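# Unroll a rolled necktie and lay it flat, folded

## Task

Unroll the rolled-up, folded necktie and spread it on the table so that it ends doubled over once at its middle, stretched to its whole length and flat along all of it (the doubled end may remain a low loop), roughly aligned and roughly straight, opened to its full width, with no further folds and nothing hanging past the table edge. Dropping the tie into its final place is allowed.

## Robot and tools

Robot: two arms, left_arm and right_arm, each ending in a five-finger hand (left_arm has a left hand, right_arm a right hand). Scene frame: origin at table-top height midway between the nominal arm bases, +x points out over the table, +y toward left_arm, +z up. Measured bases: left_arm at (+0.017, +0.334, +0.007) m, right_arm at (+0.015, -0.273, +0.022) m. Image left/right does not match arm names.

Hand point: a point fixed to the palm, about 0.05 m in front of it and 0.15 m from the wrist flange. Its +z runs along the straight fingers, +y out of the palm; +x runs across the palm away from the thumb on the right hand and toward the thumb on the left hand. Straight fingertips lie about 0.06-0.07 m past the point along +z and 0.06 m behind it along -y. A wrist bracket on the little-finger side can strike things.

A row is 28 numbers, each in [-1, 1], always for both arms: left pose dx, dy, dz, rx, ry, rz; left hand thumb_turn, thumb_bend, index, middle, ring, little, force_limit, speed; then the same 14 for the right arm. Pose numbers are offsets, not poses: they count from that arm's Hand target as it stood when the action (or move) began, along the Hand target's own axes. 1.0 equals 0.6 m of travel or 180 degrees; rx, ry, rz form one rotation vector. Every row in an action is measured from the same start, so repeating an offset in a new call moves further. Six zeros re-request the current Hand target. Orientation commands are clipped to within 40 degrees of the measured one. Arms often rest 1-3 cm (sometimes 5 cm) short, usually low; if so, send the shortfall as a further offset.

Hand numbers are absolute targets, not offsets: -1 open, +1 closed. thumb_turn -1 beside the palm, +1 across in front of it; thumb_bend -1 straight, +1 fully bent; the four fingers -1 straight, +1 curled. force_limit maps -1..+1 linearly to roughly 0..10 N at the fingertip (0..15 N for the two thumb motors). speed rises from near zero at -1 to full at +0.48 and stays full above. For a gentle close use speed -0.94 or lower. With the thumb in front, the hand encloses things about 0.035-0.065 m thick. To leave a hand unchanged, resend the last eight numbers you sent for it (or, before any, its hand_measured six plus hand_force_limit and hand_speed). A motor starts only when its target changes by 0.002 or more.

Tools:
- execute_actions(actions, cameras): actions is a list of actions; each action is up to 15 rows at 1/30 s per step, the last row held to fill 15 steps. An empty list returns camera images; otherwise name cameras to get them.
- move(target, speed, blend, blocking, cameras): target is one 28-number row or up to 15 rows; every row's offsets count from the same starting Hand targets. speed is the path top speed in m/s (0.002 to 4.3, default 0.25; rotation up to twice that in rad/s), one value or one per target. blend in metres rounds corners (0 = stop at each). All paths finish together, min 0.5 s, capped at 10 s total. blocking=false returns after about 0.5 s while the motion continues. Paths ignore obstacles and the other arm.
- wait(seconds 0-10, cameras): lets time pass holding commands.
- stop(cameras): brakes a running move.
- zoom_image(camera, region [x0,y0,x1,y1] pixels, at most 504x504): enlarges part of the newest image of that camera.
- show_instructions(): shows the scene's reference images.
- finished_scene(scene 1 or 2): ends the scene for good.
Cameras: cam_high, cam_low, cam_roll_left, cam_roll_right, cam_left_wrist, cam_right_wrist (each 672x504).

Results: end_effector_position (m) and end_effector_quat_wxyz in the scene frame; Hand target (the base for the next offsets); joint positions, velocities, torques; hand_measured, hand_stopped_by (moving, target, force, stalled, fault) and hand_load_n, each six values in motor order. hand_load_n near 0 after gripping means the grip was lost. A move adds a "move:" line: done, off_target, moving, held or fault, plus limits=paced (pose clipped) or limits=held (steps withheld). done means the arm rests within 10 mm and 2 degrees; neither done nor off_target says anything about contact. MOTOR HOT appears at 85 °C; at 100 °C an arm faults and drops for 30-60 s or more.

Joint ranges (rad): waist -2.880..2.880, shoulder 0..3.142, elbow 0..3.019, wrist pitch -1.693..1.571, wrist yaw -1.571..1.571, wrist roll -2.094..2.094.

Avoid: letting the tie leave the table, releasing it while it swings, hard or fast contact with the table or fixed objects, any contact or squeeze between the two arms or hands, overloading fingers, paths passing near an arm's own base (go around), and long stretched holds that overheat motors. Blocked arms keep pressing until commanded back past the hand point.

Each tool is called after ">>>" as a command line: name --argument value for each argument, lists and objects as JSON in quotes; but a table of rows of numbers goes row by row, as --pt "numbers of a row", without its own name.

Reference images:

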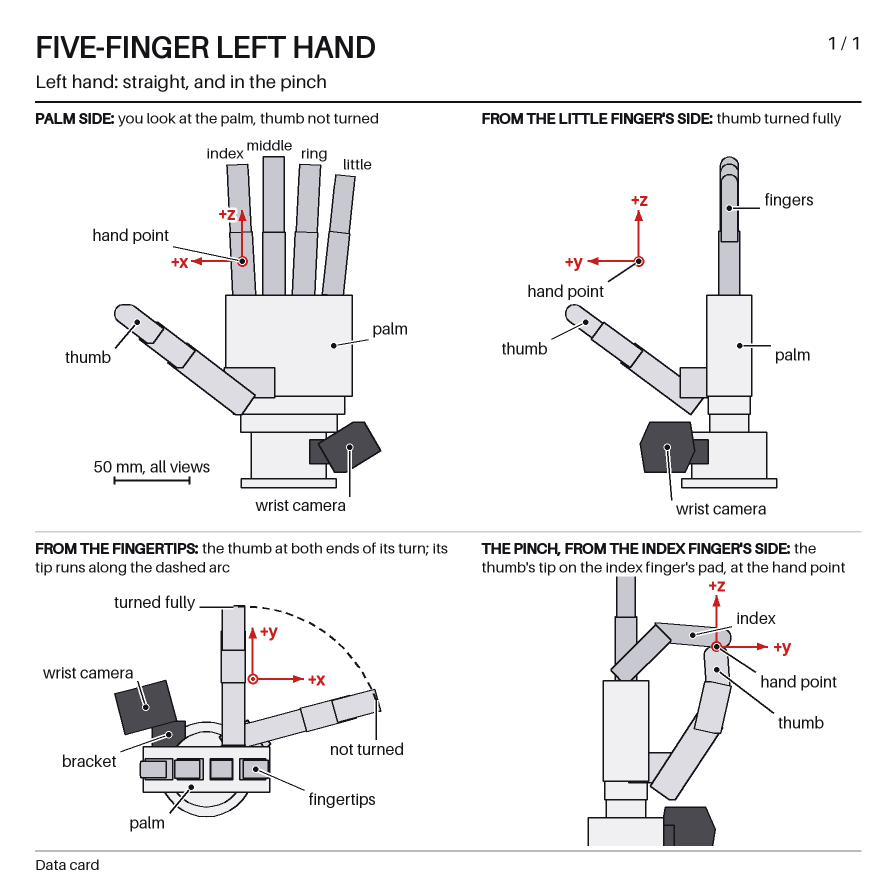

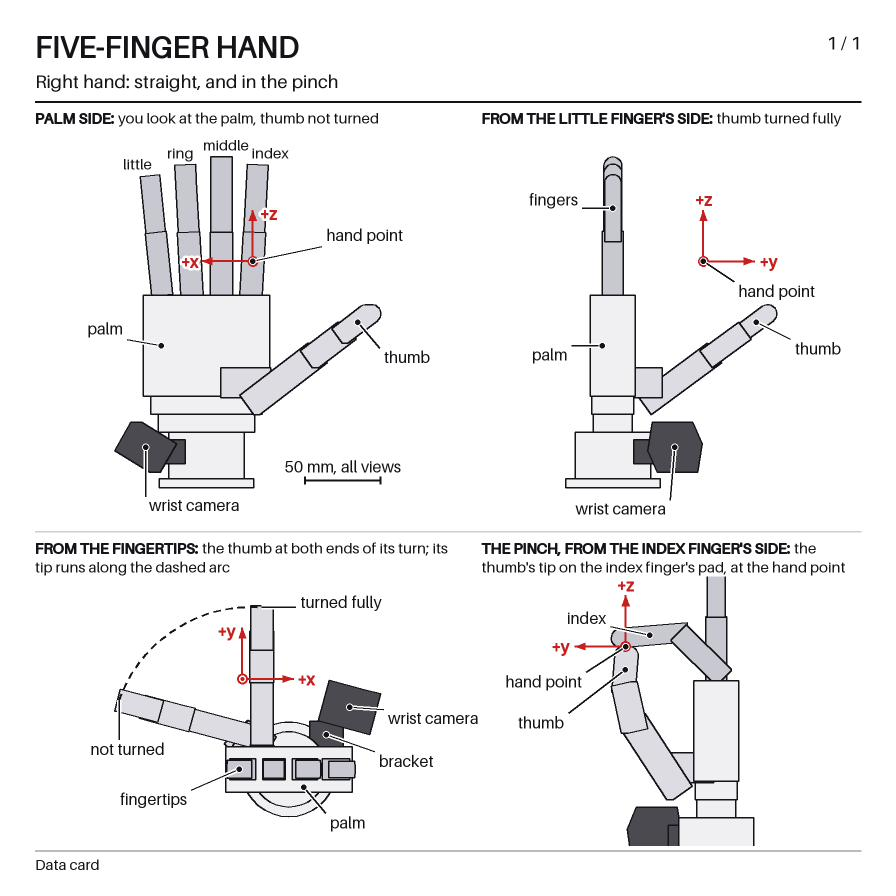

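## Session

>>> execute_actions --actions '[]'

Scene clock: 0.00 s.
left_arm: end_effector_position=(+0.5890, -0.0641, +0.3168) hand_measured=(-1.000, -1.000, -1.000, -1.000, -1.000, -1.000) hand_load_n=(+0.0, +0.0, +0.0, +0.0, +0.0, +0.0) hand_stopped_by=(target, target, target, target, target, target) hand_force_limit=0.00 hand_speed=-0.80 end_effector_quat_wxyz=(-0.086, -0.443, +0.830, -0.327) | right_arm: end_effector_position=(+0.8774, -0.2313, +0.2394) hand_measured=(-1.000, -1.000, -1.000, -1.000, -1.000, -1.000) hand_load_n=(+0.0, +0.0, +0.0, +0.0, +0.0, +0.0) hand_stopped_by=(target, target, target, target, target, target) hand_force_limit=0.00 hand_speed=-0.80 end_effector_quat_wxyz=(+0.277, +0.057, +0.918, +0.279)
Joint positions: left_arm=[-0.435 2.111 2.431 -1.421 0.525 0.031] | right_arm=[-0.108 2.268 2.236 -0.935 -0.576 1.751]
Joint velocities: within noise
Joint torques (N m): no reading
Motor temperatures (°C): left_arm=[28 36 27 24 28 27] | right_arm=[24 33 21 25 25 26]
Heat: left arm: hottest shoulder 36 °C; right arm: hottest shoulder 33 °C.
Hand target: left_arm +0.5928, -0.0658, +0.3207; -0.081, -0.441, +0.830, -0.332 | right_arm +0.8817, -0.2319, +0.2427; +0.283, +0.055, +0.916, +0.278

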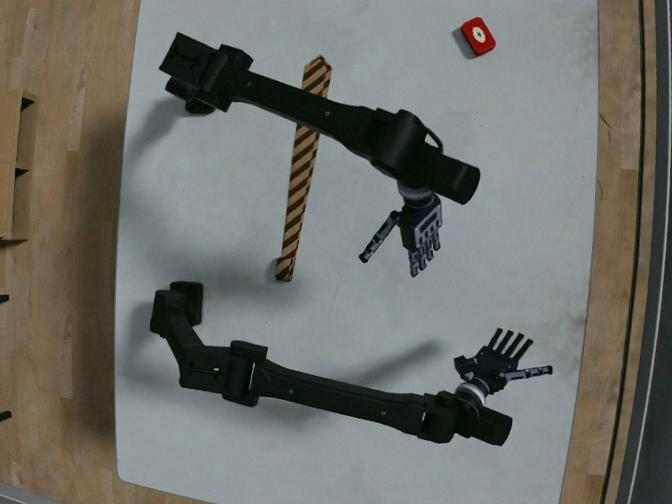

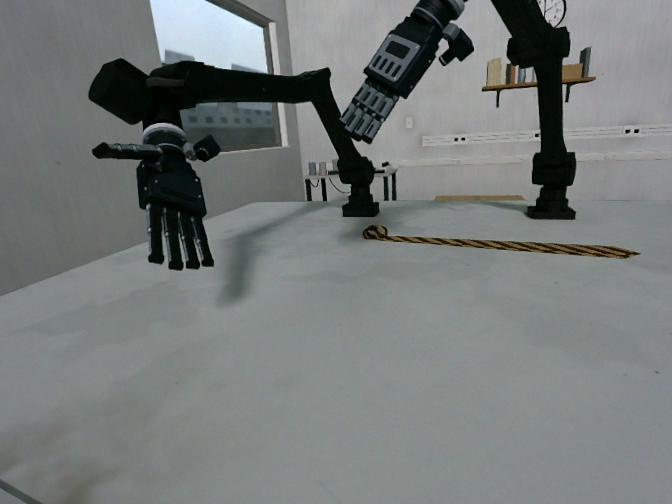

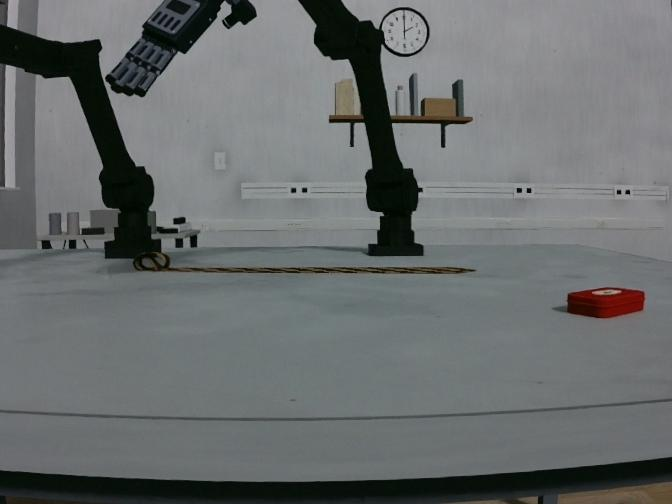

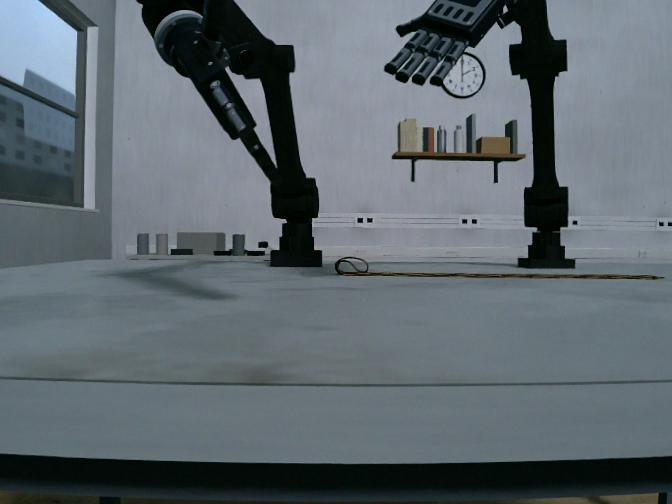

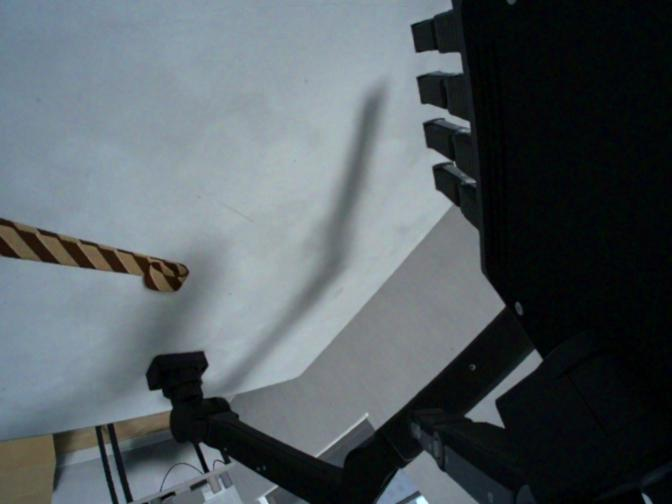

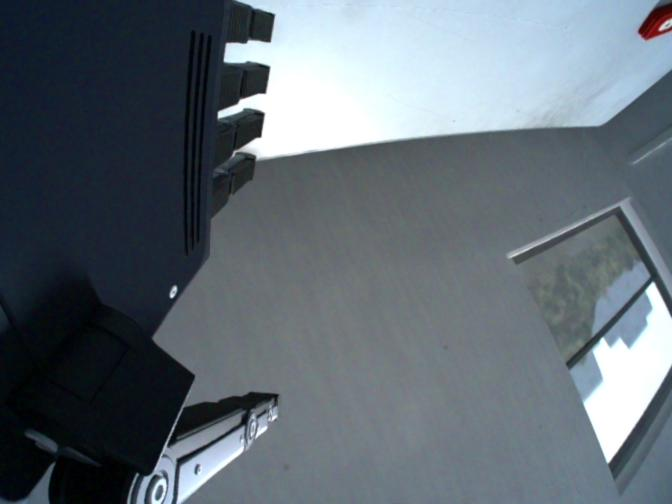

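>>> zoom_image --camera "cam_high" --region '[230, 200, 350, 300]'

>>> zoom_image --camera "cam_low" --region '[340, 200, 660, 280]'

>>> zoom_image --camera "cam_left_wrist" --region '[0, 200, 250, 320]'

>>> zoom_image --camera "cam_roll_right" --region '[320, 240, 420, 300]'

>>> zoom_image --camera "cam_roll_left" --region '[120, 240, 220, 280]'

>>> zoom_image --camera "cam_high" --region '[250, 40, 370, 160]'

Scaled by 4.200 from the camera's 672x504 image, which has a finer 960x720 frame.

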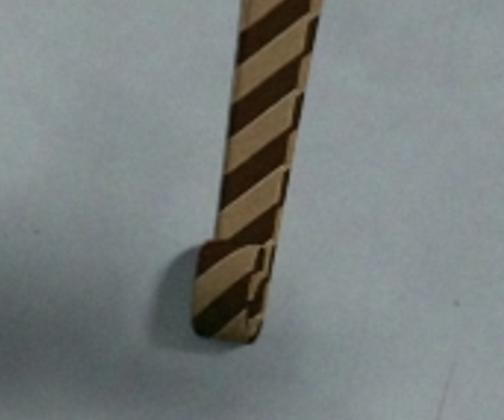

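Scaled by 1.575 from the camera's 672x504 image, which has a finer 960x720 frame.

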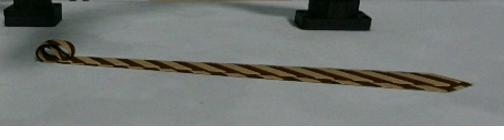

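Scaled by 2.016 from the camera's 672x504 image, which has a finer 960x720 frame.

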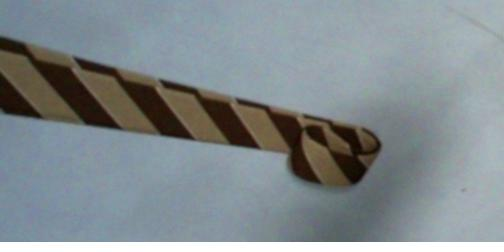

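Scaled by 5.040 from the camera's 672x504 image, which has a finer 960x720 frame.

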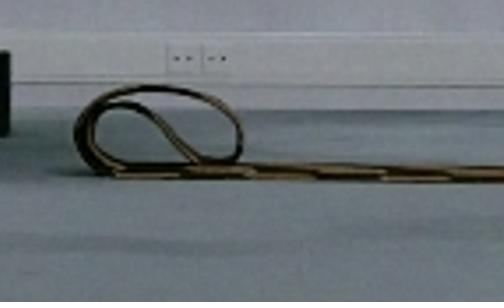

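Scaled by 5.040 from the camera's 672x504 image, which has a finer 960x720 frame.

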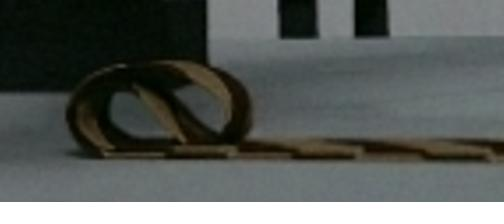

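Scaled by 4.200 from the camera's 672x504 image, which has a finer 960x720 frame.

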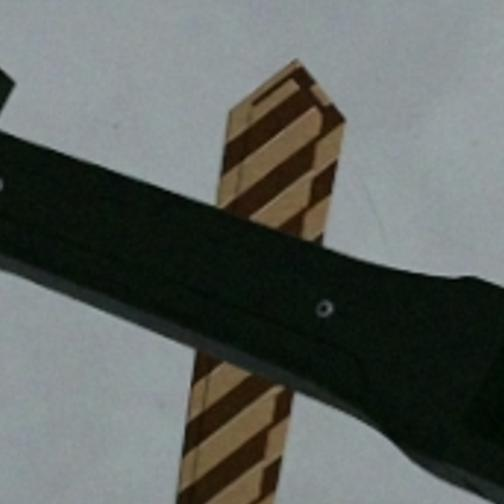

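>>> move --target '[0.089,0.584,0.013,-0.0504,0.0526,0.3146,-1,-1,-1,-1,-1,-1,0,-0.8,0,0,0,0,0,0,-1,-1,-1,-1,-1,-1,0,-0.8]' --cameras '["cam_high","cam_low","cam_roll_right","cam_left_wrist"]'

Scene clock: 59.10 s.
left_arm: end_effector_position=(+0.2897, +0.0305, +0.1711) hand_measured=(-1.000, -1.000, -1.000, -1.000, -1.000, -1.000) hand_load_n=(+0.0, +0.0, +0.0, +0.0, +0.0, +0.0) hand_stopped_by=(target, target, target, target, target, target) hand_force_limit=0.00 hand_speed=-0.80 end_effector_quat_wxyz=(-0.018, +0.029, +0.954, -0.299) | right_arm: end_effector_position=(+0.8774, -0.2313, +0.2394) hand_measured=(-1.000, -1.000, -1.000, -1.000, -1.000, -1.000) hand_load_n=(+0.0, +0.0, +0.0, +0.0, +0.0, +0.0) hand_stopped_by=(target, target, target, target, target, target) hand_force_limit=0.00 hand_speed=-0.80 end_effector_quat_wxyz=(+0.277, +0.057, +0.918, +0.279)
Joint positions: left_arm=[-0.669 1.329 1.097 -0.977 0.5 0.873] | right_arm=[-0.108 2.268 2.236 -0.935 -0.576 1.751]
Joint torques (N m): left_arm=[-0.38 -10.46 7.16 1.32 0.28 0.19] | right_arm=[1.14 -20.48 9.42 1.65 -0.42 -0.06]
Motor temperatures (°C): left_arm=[27 40 32 24 27 26] | right_arm=[24 40 27 25 24 24]
Heat: left arm: hottest shoulder 40 °C; right arm: hottest shoulder 40 °C.
Hand target: left_arm +0.2869, +0.0301, +0.1693; -0.013, +0.040, +0.953, -0.301 | right_arm +0.8817, -0.2319, +0.2427; +0.283, +0.055, +0.916, +0.278
Off the commanded pose: left_arm 0.003 m, 1 deg | right_arm 0.005 m, 1 deg.
move: done
camera_calibration:
cam_left_wrist: T_world_to_cam=[[-0.336724, -0.772904, 0.537807, 0.0342385], [-0.780686, 0.548494, 0.299471, 0.157236], [-0.526447, -0.31902, -0.788086, 0.411401], [0, 0, 0, 1]] pos_world=[0.350862, 0.071465, 0.258718]
Images, in order (width x height): cam_high 672x504, cam_low 672x504, cam_roll_right 672x504, cam_left_wrist 672x504.

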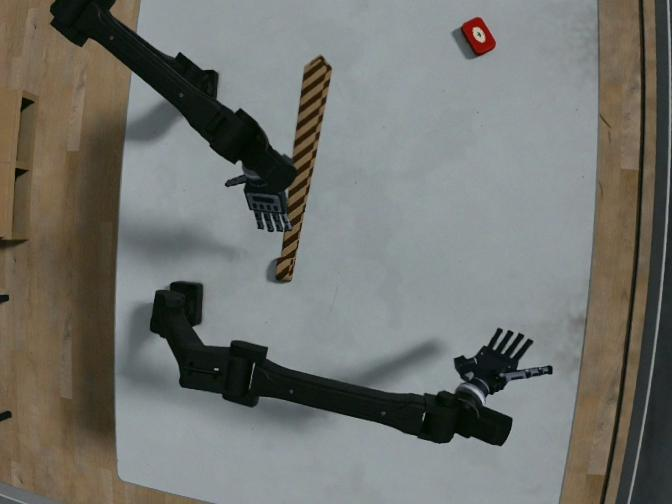

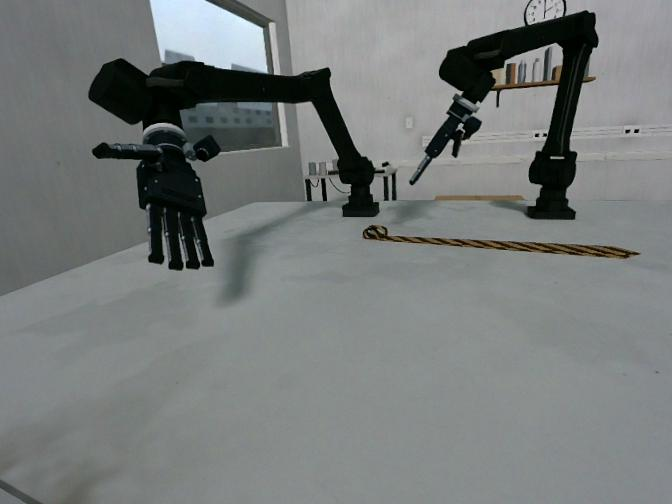

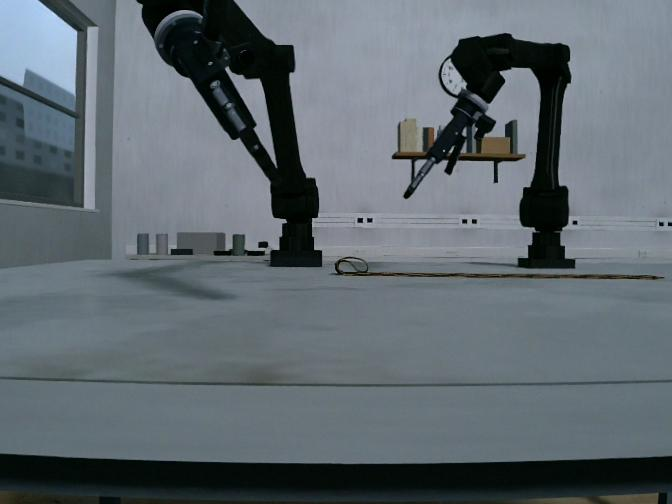

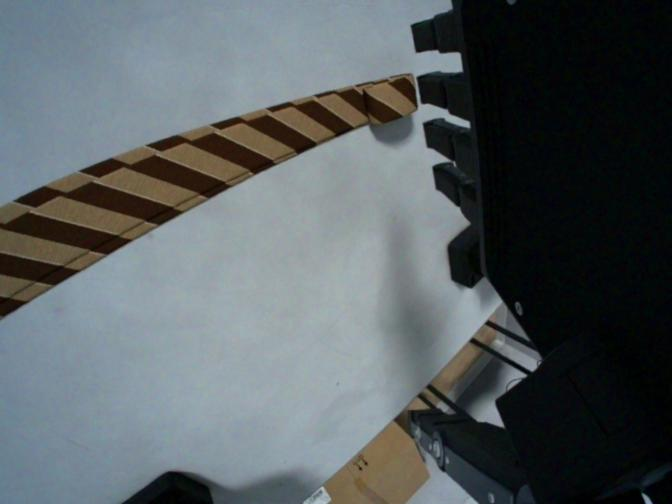

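>>> move --target '[-0.0147,0.1135,0.189,0,0,0,-1,-1,-1,-1,-1,-1,0,-0.8,0,0,0,0,0,0,-1,-1,-1,-1,-1,-1,0,-0.8]' --speed 0.15 --cameras '["cam_high","cam_low","cam_roll_right","cam_left_wrist"]'

>>> zoom_image --camera "cam_roll_right" --region '[320, 220, 480, 300]'

>>> zoom_image --camera "cam_low" --region '[340, 180, 500, 260]'

>>> zoom_image --camera "cam_high" --region '[220, 180, 340, 300]'

Scene clock: 71.77 s.
left_arm: end_effector_position=(+0.3013, +0.0216, +0.0471) hand_measured=(-1.000, -1.000, -1.000, -1.000, -1.000, -1.000) hand_load_n=(+0.0, +0.0, -0.5, +0.0, +0.0, +0.0) hand_stopped_by=(target, target, target, target, target, target) hand_force_limit=0.00 hand_speed=-0.80 end_effector_quat_wxyz=(-0.007, +0.032, +0.952, -0.305) | right_arm: end_effector_position=(+0.8774, -0.2313, +0.2394) hand_measured=(-1.000, -1.000, -1.000, -1.000, -1.000, -1.000) hand_load_n=(+0.0, +0.0, +0.0, +0.0, +0.0, +0.0) hand_stopped_by=(target, target, target, target, target, target) hand_force_limit=0.00 hand_speed=-0.80 end_effector_quat_wxyz=(+0.277, +0.057, +0.918, +0.279)
Joint positions: left_arm=[-0.67 1.489 0.902 -0.596 0.498 0.874] | right_arm=[-0.108 2.268 2.236 -0.935 -0.576 1.751]
Joint torques (N m): left_arm=[-0.91 -9.52 6.27 1.37 0.29 0.13] | right_arm=[1.2 -20.42 9.4 1.63 -0.42 -0.06]
Heat: left arm: hottest shoulder 39 °C; right arm: hottest shoulder 40 °C.
Hand target: left_arm +0.2948, +0.0199, +0.0374; -0.013, +0.040, +0.953, -0.301 | right_arm +0.8817, -0.2319, +0.2427; +0.283, +0.055, +0.916, +0.278
Off the commanded pose: left_arm 0.012 m, 1 deg | right_arm 0.005 m, 1 deg.
move: off_target (left_arm)
camera_calibration:
cam_left_wrist: T_world_to_cam=[[-0.348731, -0.765274, 0.541056, 0.101257], [-0.78696, 0.552624, 0.27441, 0.211362], [-0.509, -0.330094, -0.794957, 0.312243], [0, 0, 0, 1]] pos_world=[0.360577, 0.0637553, 0.135434]
Images, in order (width x height): cam_high 672x504, cam_low 672x504, cam_roll_right 672x504, cam_left_wrist 672x504.

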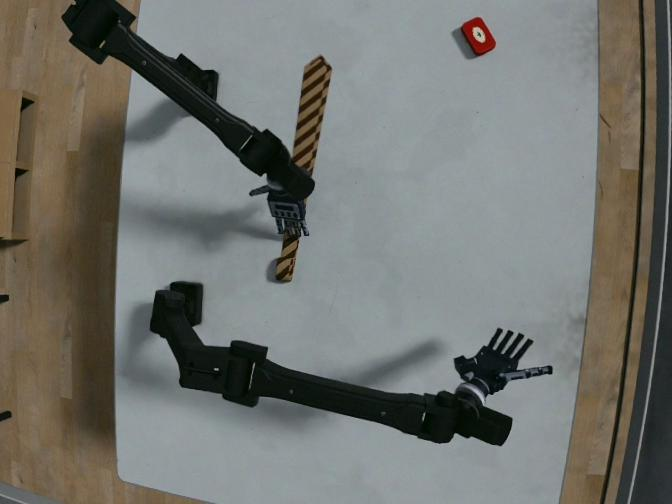

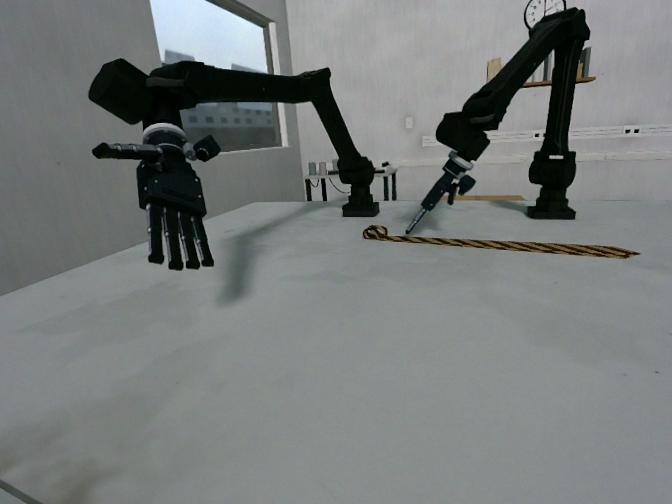

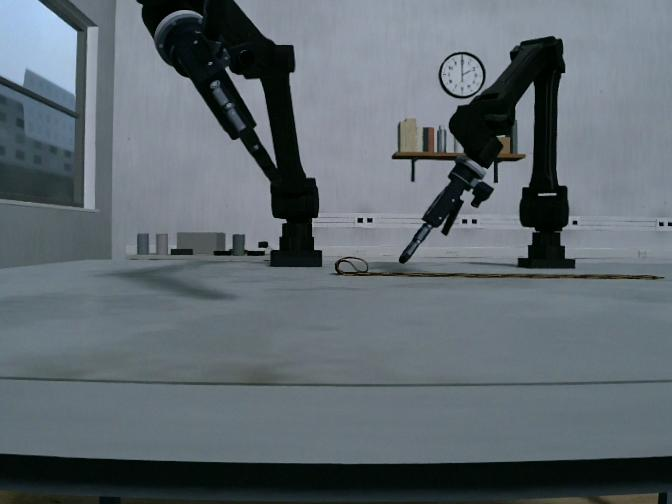

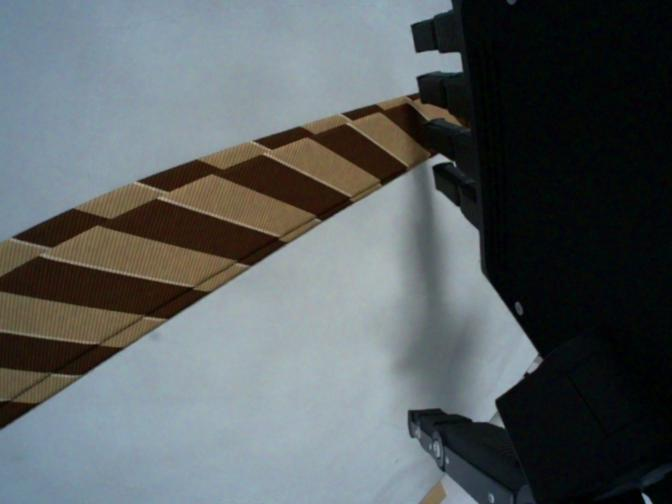

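Scaled by 3.150 from the camera's 672x504 image, which has a finer 960x720 frame.

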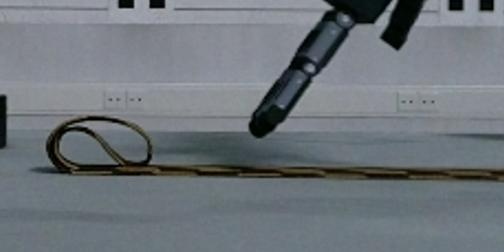

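Scaled by 3.150 from the camera's 672x504 image, which has a finer 960x720 frame.

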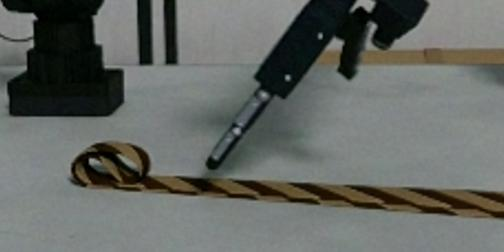

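Scaled by 4.200 from the camera's 672x504 image, which has a finer 960x720 frame.

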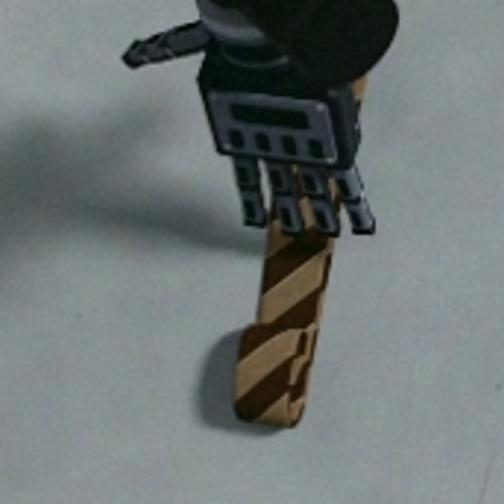

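>>> move --pt "0 -0.0452 0.052 0 0 0 -1 -1 -1 -1 -1 -1 0 -0.8 0 0 0 0 0 0 -1 -1 -1 -1 -1 -1 0 -0.8" --pt "0 -0.196 0.1577 0 0 0 -1 -1 -1 -1 -1 -1 0 -0.8 0 0 0 0 0 0 -1 -1 -1 -1 -1 -1 0 -0.8" --speed 0.1 --cameras '["cam_high","cam_low","cam_roll_right"]'

>>> zoom_image --camera "cam_roll_right" --region '[260, 220, 420, 300]'

>>> zoom_image --camera "cam_low" --region '[300, 180, 460, 260]'

Scene clock: 81.07 s.
left_arm: end_effector_position=(+0.2771, -0.1129, +0.0312) hand_measured=(-1.000, -1.000, -1.000, -1.000, -1.000, -1.000) hand_load_n=(+0.0, +0.0, +0.0, +0.0, +0.0, +0.0) hand_stopped_by=(target, target, target, target, target, target) hand_force_limit=0.00 hand_speed=-0.80 end_effector_quat_wxyz=(-0.014, +0.040, +0.953, -0.299) | right_arm: end_effector_position=(+0.8774, -0.2313, +0.2394) hand_measured=(-1.000, -1.000, -1.000, -1.000, -1.000, -1.000) hand_load_n=(+0.0, +0.0, +0.0, +0.0, +0.0, +0.0) hand_stopped_by=(target, target, target, target, target, target) hand_force_limit=0.00 hand_speed=-0.80 end_effector_quat_wxyz=(+0.277, +0.057, +0.918, +0.279)
Joint positions: left_arm=[-0.922 1.699 1.106 -0.503 0.396 0.639] | right_arm=[-0.108 2.268 2.236 -0.935 -0.576 1.751]
Joint torques (N m): left_arm=[-0.73 -11.05 10.17 1.29 0.08 -0.05] | right_arm=[1.14 -20.48 9.42 1.65 -0.42 -0.06]
Heat: left arm: hottest shoulder 38 °C; right arm: hottest shoulder 40 °C.
Hand target: left_arm +0.2821, -0.1302, +0.0275; -0.013, +0.040, +0.953, -0.301 | right_arm +0.8817, -0.2319, +0.2427; +0.283, +0.055, +0.916, +0.278
Off the commanded pose: left_arm 0.018 m, 0 deg | right_arm 0.005 m, 1 deg.
move: off_target (left_arm)
Images, in order (width x height): cam_high 672x504, cam_low 672x504, cam_roll_right 672x504.

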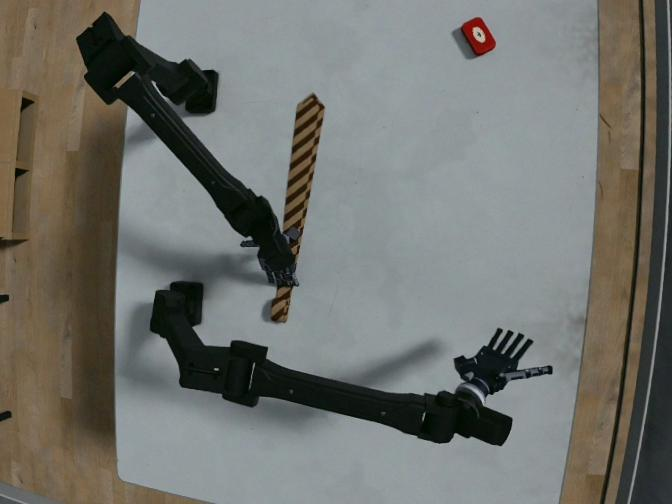

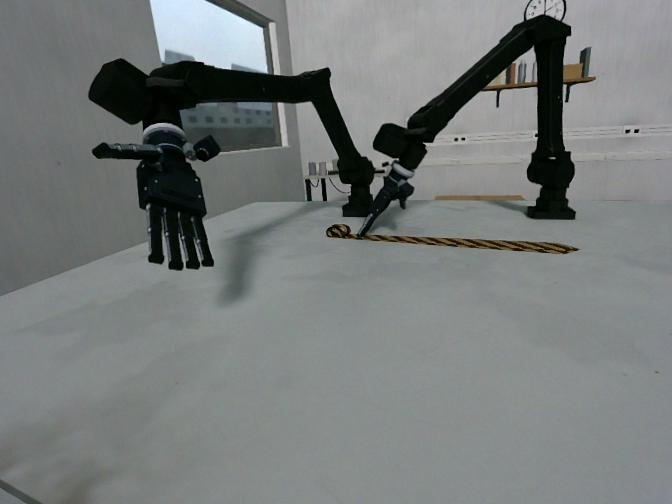

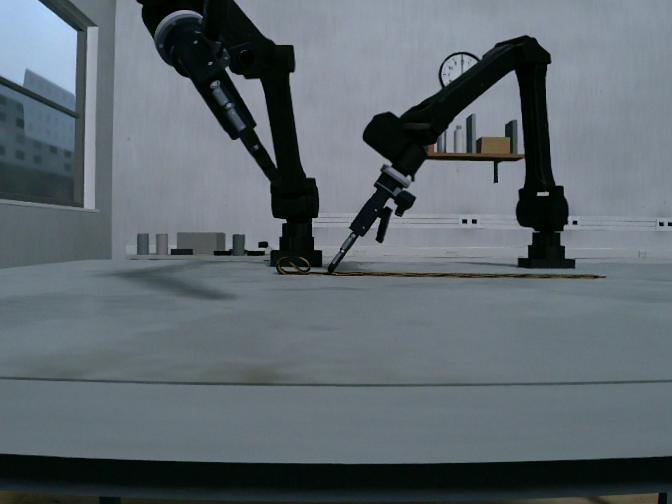

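Scaled by 3.150 from the camera's 672x504 image, which has a finer 960x720 frame.

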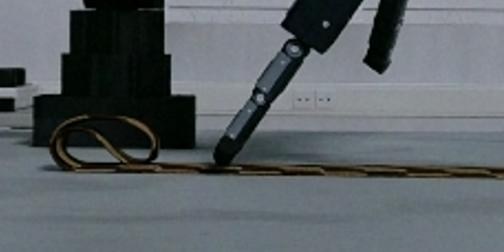

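Scaled by 3.150 from the camera's 672x504 image, which has a finer 960x720 frame.

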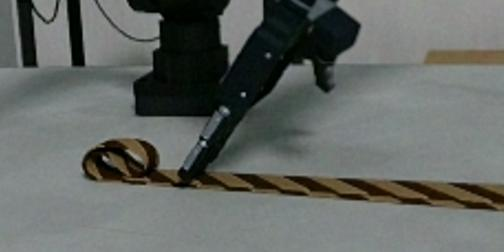

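>>> move --pt "0 -0.0123 -0.032 0 0 0 -1 -1 -1 -1 -1 -1 0 -0.8 0 0 0 0 0 0 -1 -1 -1 -1 -1 -1 0 -0.8" --pt "0 -0.15 0.077 0 0 0 -1 -1 -1 -1 -1 -1 0 -0.8 0 0 0 0 0 0 -1 -1 -1 -1 -1 -1 0 -0.8" --speed 0.1 --cameras '["cam_high","cam_low","cam_roll_right"]'

>>> zoom_image --camera "cam_roll_right" --region '[200, 220, 360, 300]'

>>> zoom_image --camera "cam_low" --region '[280, 180, 440, 260]'

Scene clock: 89.73 s.
left_arm: end_effector_position=(+0.2696, -0.2104, +0.0373) hand_measured=(-1.000, -1.000, -1.000, -1.000, -1.000, -1.000) hand_load_n=(+0.0, +0.0, -0.5, +0.0, +0.0, +0.0) hand_stopped_by=(target, target, target, target, target, target) hand_force_limit=0.00 hand_speed=-0.80 end_effector_quat_wxyz=(-0.014, +0.040, +0.954, -0.296) | right_arm: end_effector_position=(+0.8774, -0.2313, +0.2394) hand_measured=(-1.000, -1.000, -1.000, -1.000, -1.000, -1.000) hand_load_n=(+0.0, +0.0, +0.0, +0.0, +0.0, +0.0) hand_stopped_by=(target, target, target, target, target, target) hand_force_limit=0.00 hand_speed=-0.80 end_effector_quat_wxyz=(+0.277, +0.057, +0.918, +0.279)
Joint positions: left_arm=[-1.039 1.862 1.358 -0.56 0.339 0.532] | right_arm=[-0.108 2.268 2.236 -0.935 -0.576 1.751]
Joint torques (N m): left_arm=[-0.56 -14.68 11.63 0.61 0.13 -0.06] | right_arm=[1.08 -20.48 9.43 1.66 -0.41 -0.07]
Heat: left arm: hottest shoulder 38 °C; right arm: hottest shoulder 41 °C.
Hand target: left_arm +0.2738, -0.2299, +0.0413; -0.013, +0.040, +0.953, -0.301 | right_arm +0.8817, -0.2319, +0.2427; +0.283, +0.055, +0.916, +0.278
Off the commanded pose: left_arm 0.021 m, 1 deg | right_arm 0.005 m, 1 deg.
move: off_target (left_arm)
Images, in order (width x height): cam_high 672x504, cam_low 672x504, cam_roll_right 672x504.

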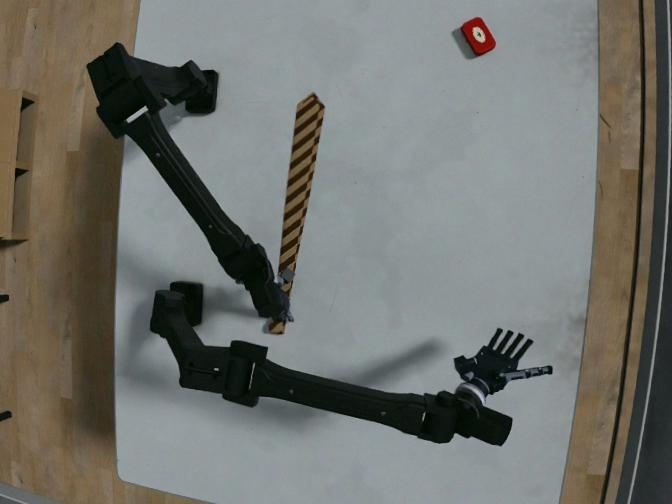

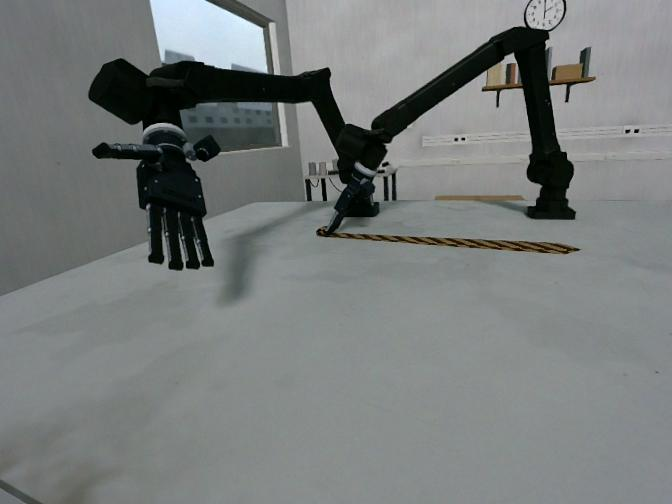

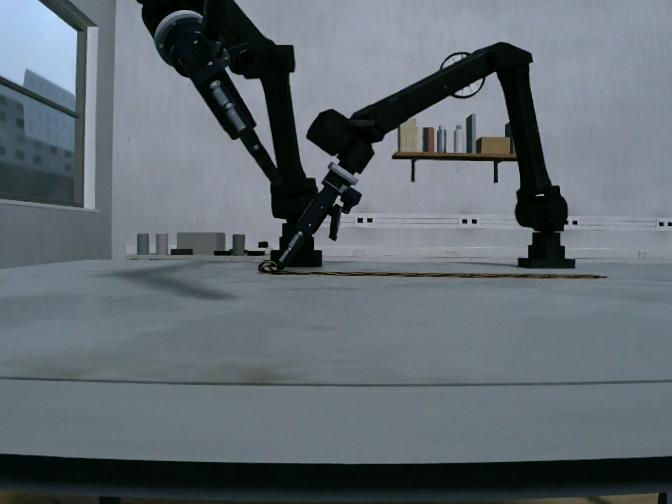

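Scaled by 3.150 from the camera's 672x504 image, which has a finer 960x720 frame.

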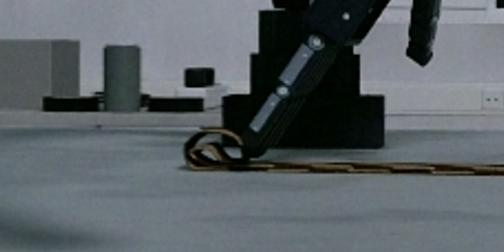

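Scaled by 3.150 from the camera's 672x504 image, which has a finer 960x720 frame.

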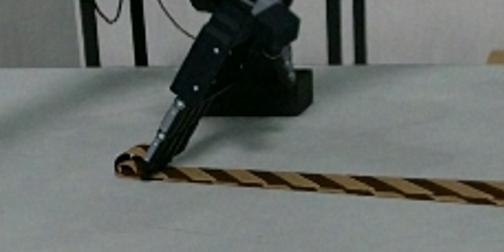

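>>> move --target '[0,-0.097,0.007,0,0,0,-1,-1,-1,-1,-1,-1,0,-0.8,0,0,0,0,0,0,-1,-1,-1,-1,-1,-1,0,-0.8]' --speed 0.1 --cameras '["cam_high","cam_low","cam_roll_right"]'

>>> zoom_image --camera "cam_roll_right" --region '[200, 220, 360, 300]'

>>> zoom_image --camera "cam_low" --region '[280, 180, 440, 260]'

Scene clock: 95.77 s.
left_arm: end_effector_position=(+0.2668, -0.2613, +0.0689) hand_measured=(-1.000, -1.000, -1.000, -1.000, -1.000, -1.000) hand_load_n=(+0.0, +0.0, +0.0, +0.0, +0.0, +0.0) hand_stopped_by=(target, target, target, target, target, target) hand_force_limit=0.00 hand_speed=-0.80 end_effector_quat_wxyz=(-0.014, +0.041, +0.954, -0.297) | right_arm: end_effector_position=(+0.8774, -0.2313, +0.2394) hand_measured=(-1.000, -1.000, -1.000, -1.000, -1.000, -1.000) hand_load_n=(+0.0, +0.0, +0.0, +0.0, +0.0, +0.0) hand_stopped_by=(target, target, target, target, target, target) hand_force_limit=0.00 hand_speed=-0.80 end_effector_quat_wxyz=(+0.277, +0.057, +0.918, +0.279)
Joint positions: left_arm=[-1.086 1.926 1.545 -0.667 0.315 0.491] | right_arm=[-0.108 2.268 2.236 -0.935 -0.576 1.751]
Joint torques (N m): left_arm=[-0.56 -15.91 12.1 0.68 0.12 -0.04] | right_arm=[1.14 -20.48 9.43 1.66 -0.42 -0.06]
Heat: left arm: hottest shoulder 38 °C; right arm: hottest shoulder 41 °C.
Hand target: left_arm +0.2695, -0.2799, +0.0713; -0.013, +0.040, +0.953, -0.301 | right_arm +0.8817, -0.2319, +0.2427; +0.283, +0.055, +0.916, +0.278
Off the commanded pose: left_arm 0.019 m, 1 deg | right_arm 0.005 m, 1 deg.
move: off_target (left_arm)
Images, in order (width x height): cam_high 672x504, cam_low 672x504, cam_roll_right 672x504.

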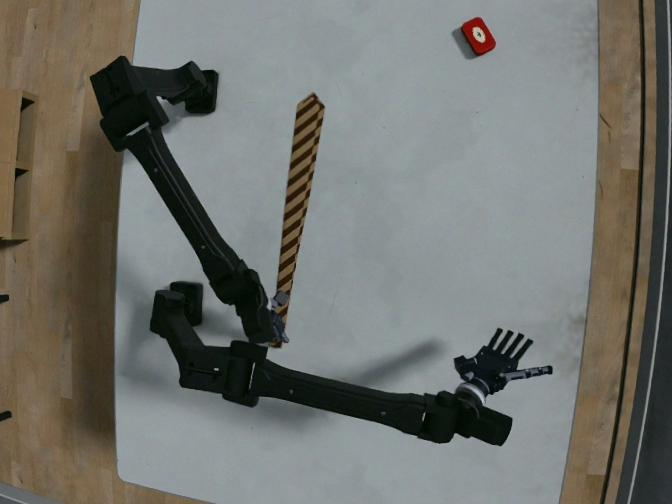

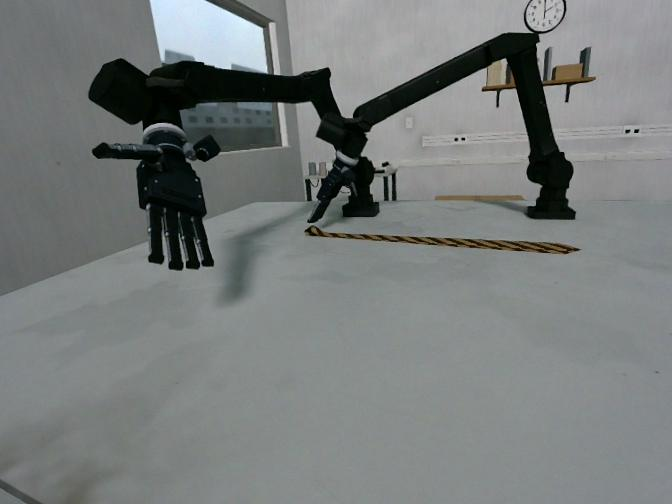

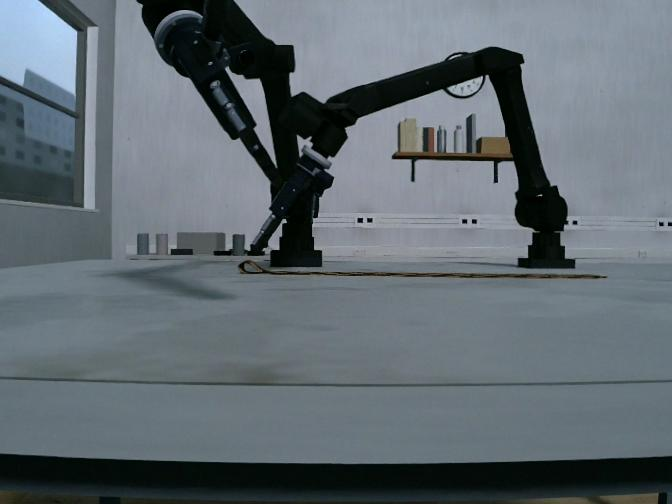

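Scaled by 3.150 from the camera's 672x504 image, which has a finer 960x720 frame.

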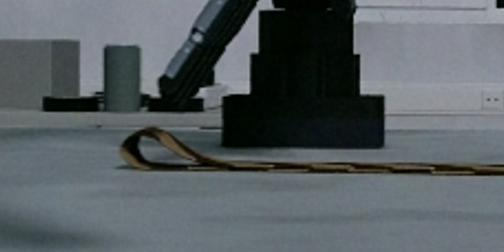

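Scaled by 3.150 from the camera's 672x504 image, which has a finer 960x720 frame.

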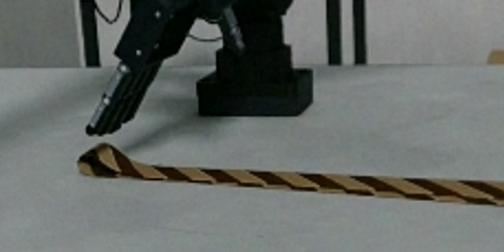

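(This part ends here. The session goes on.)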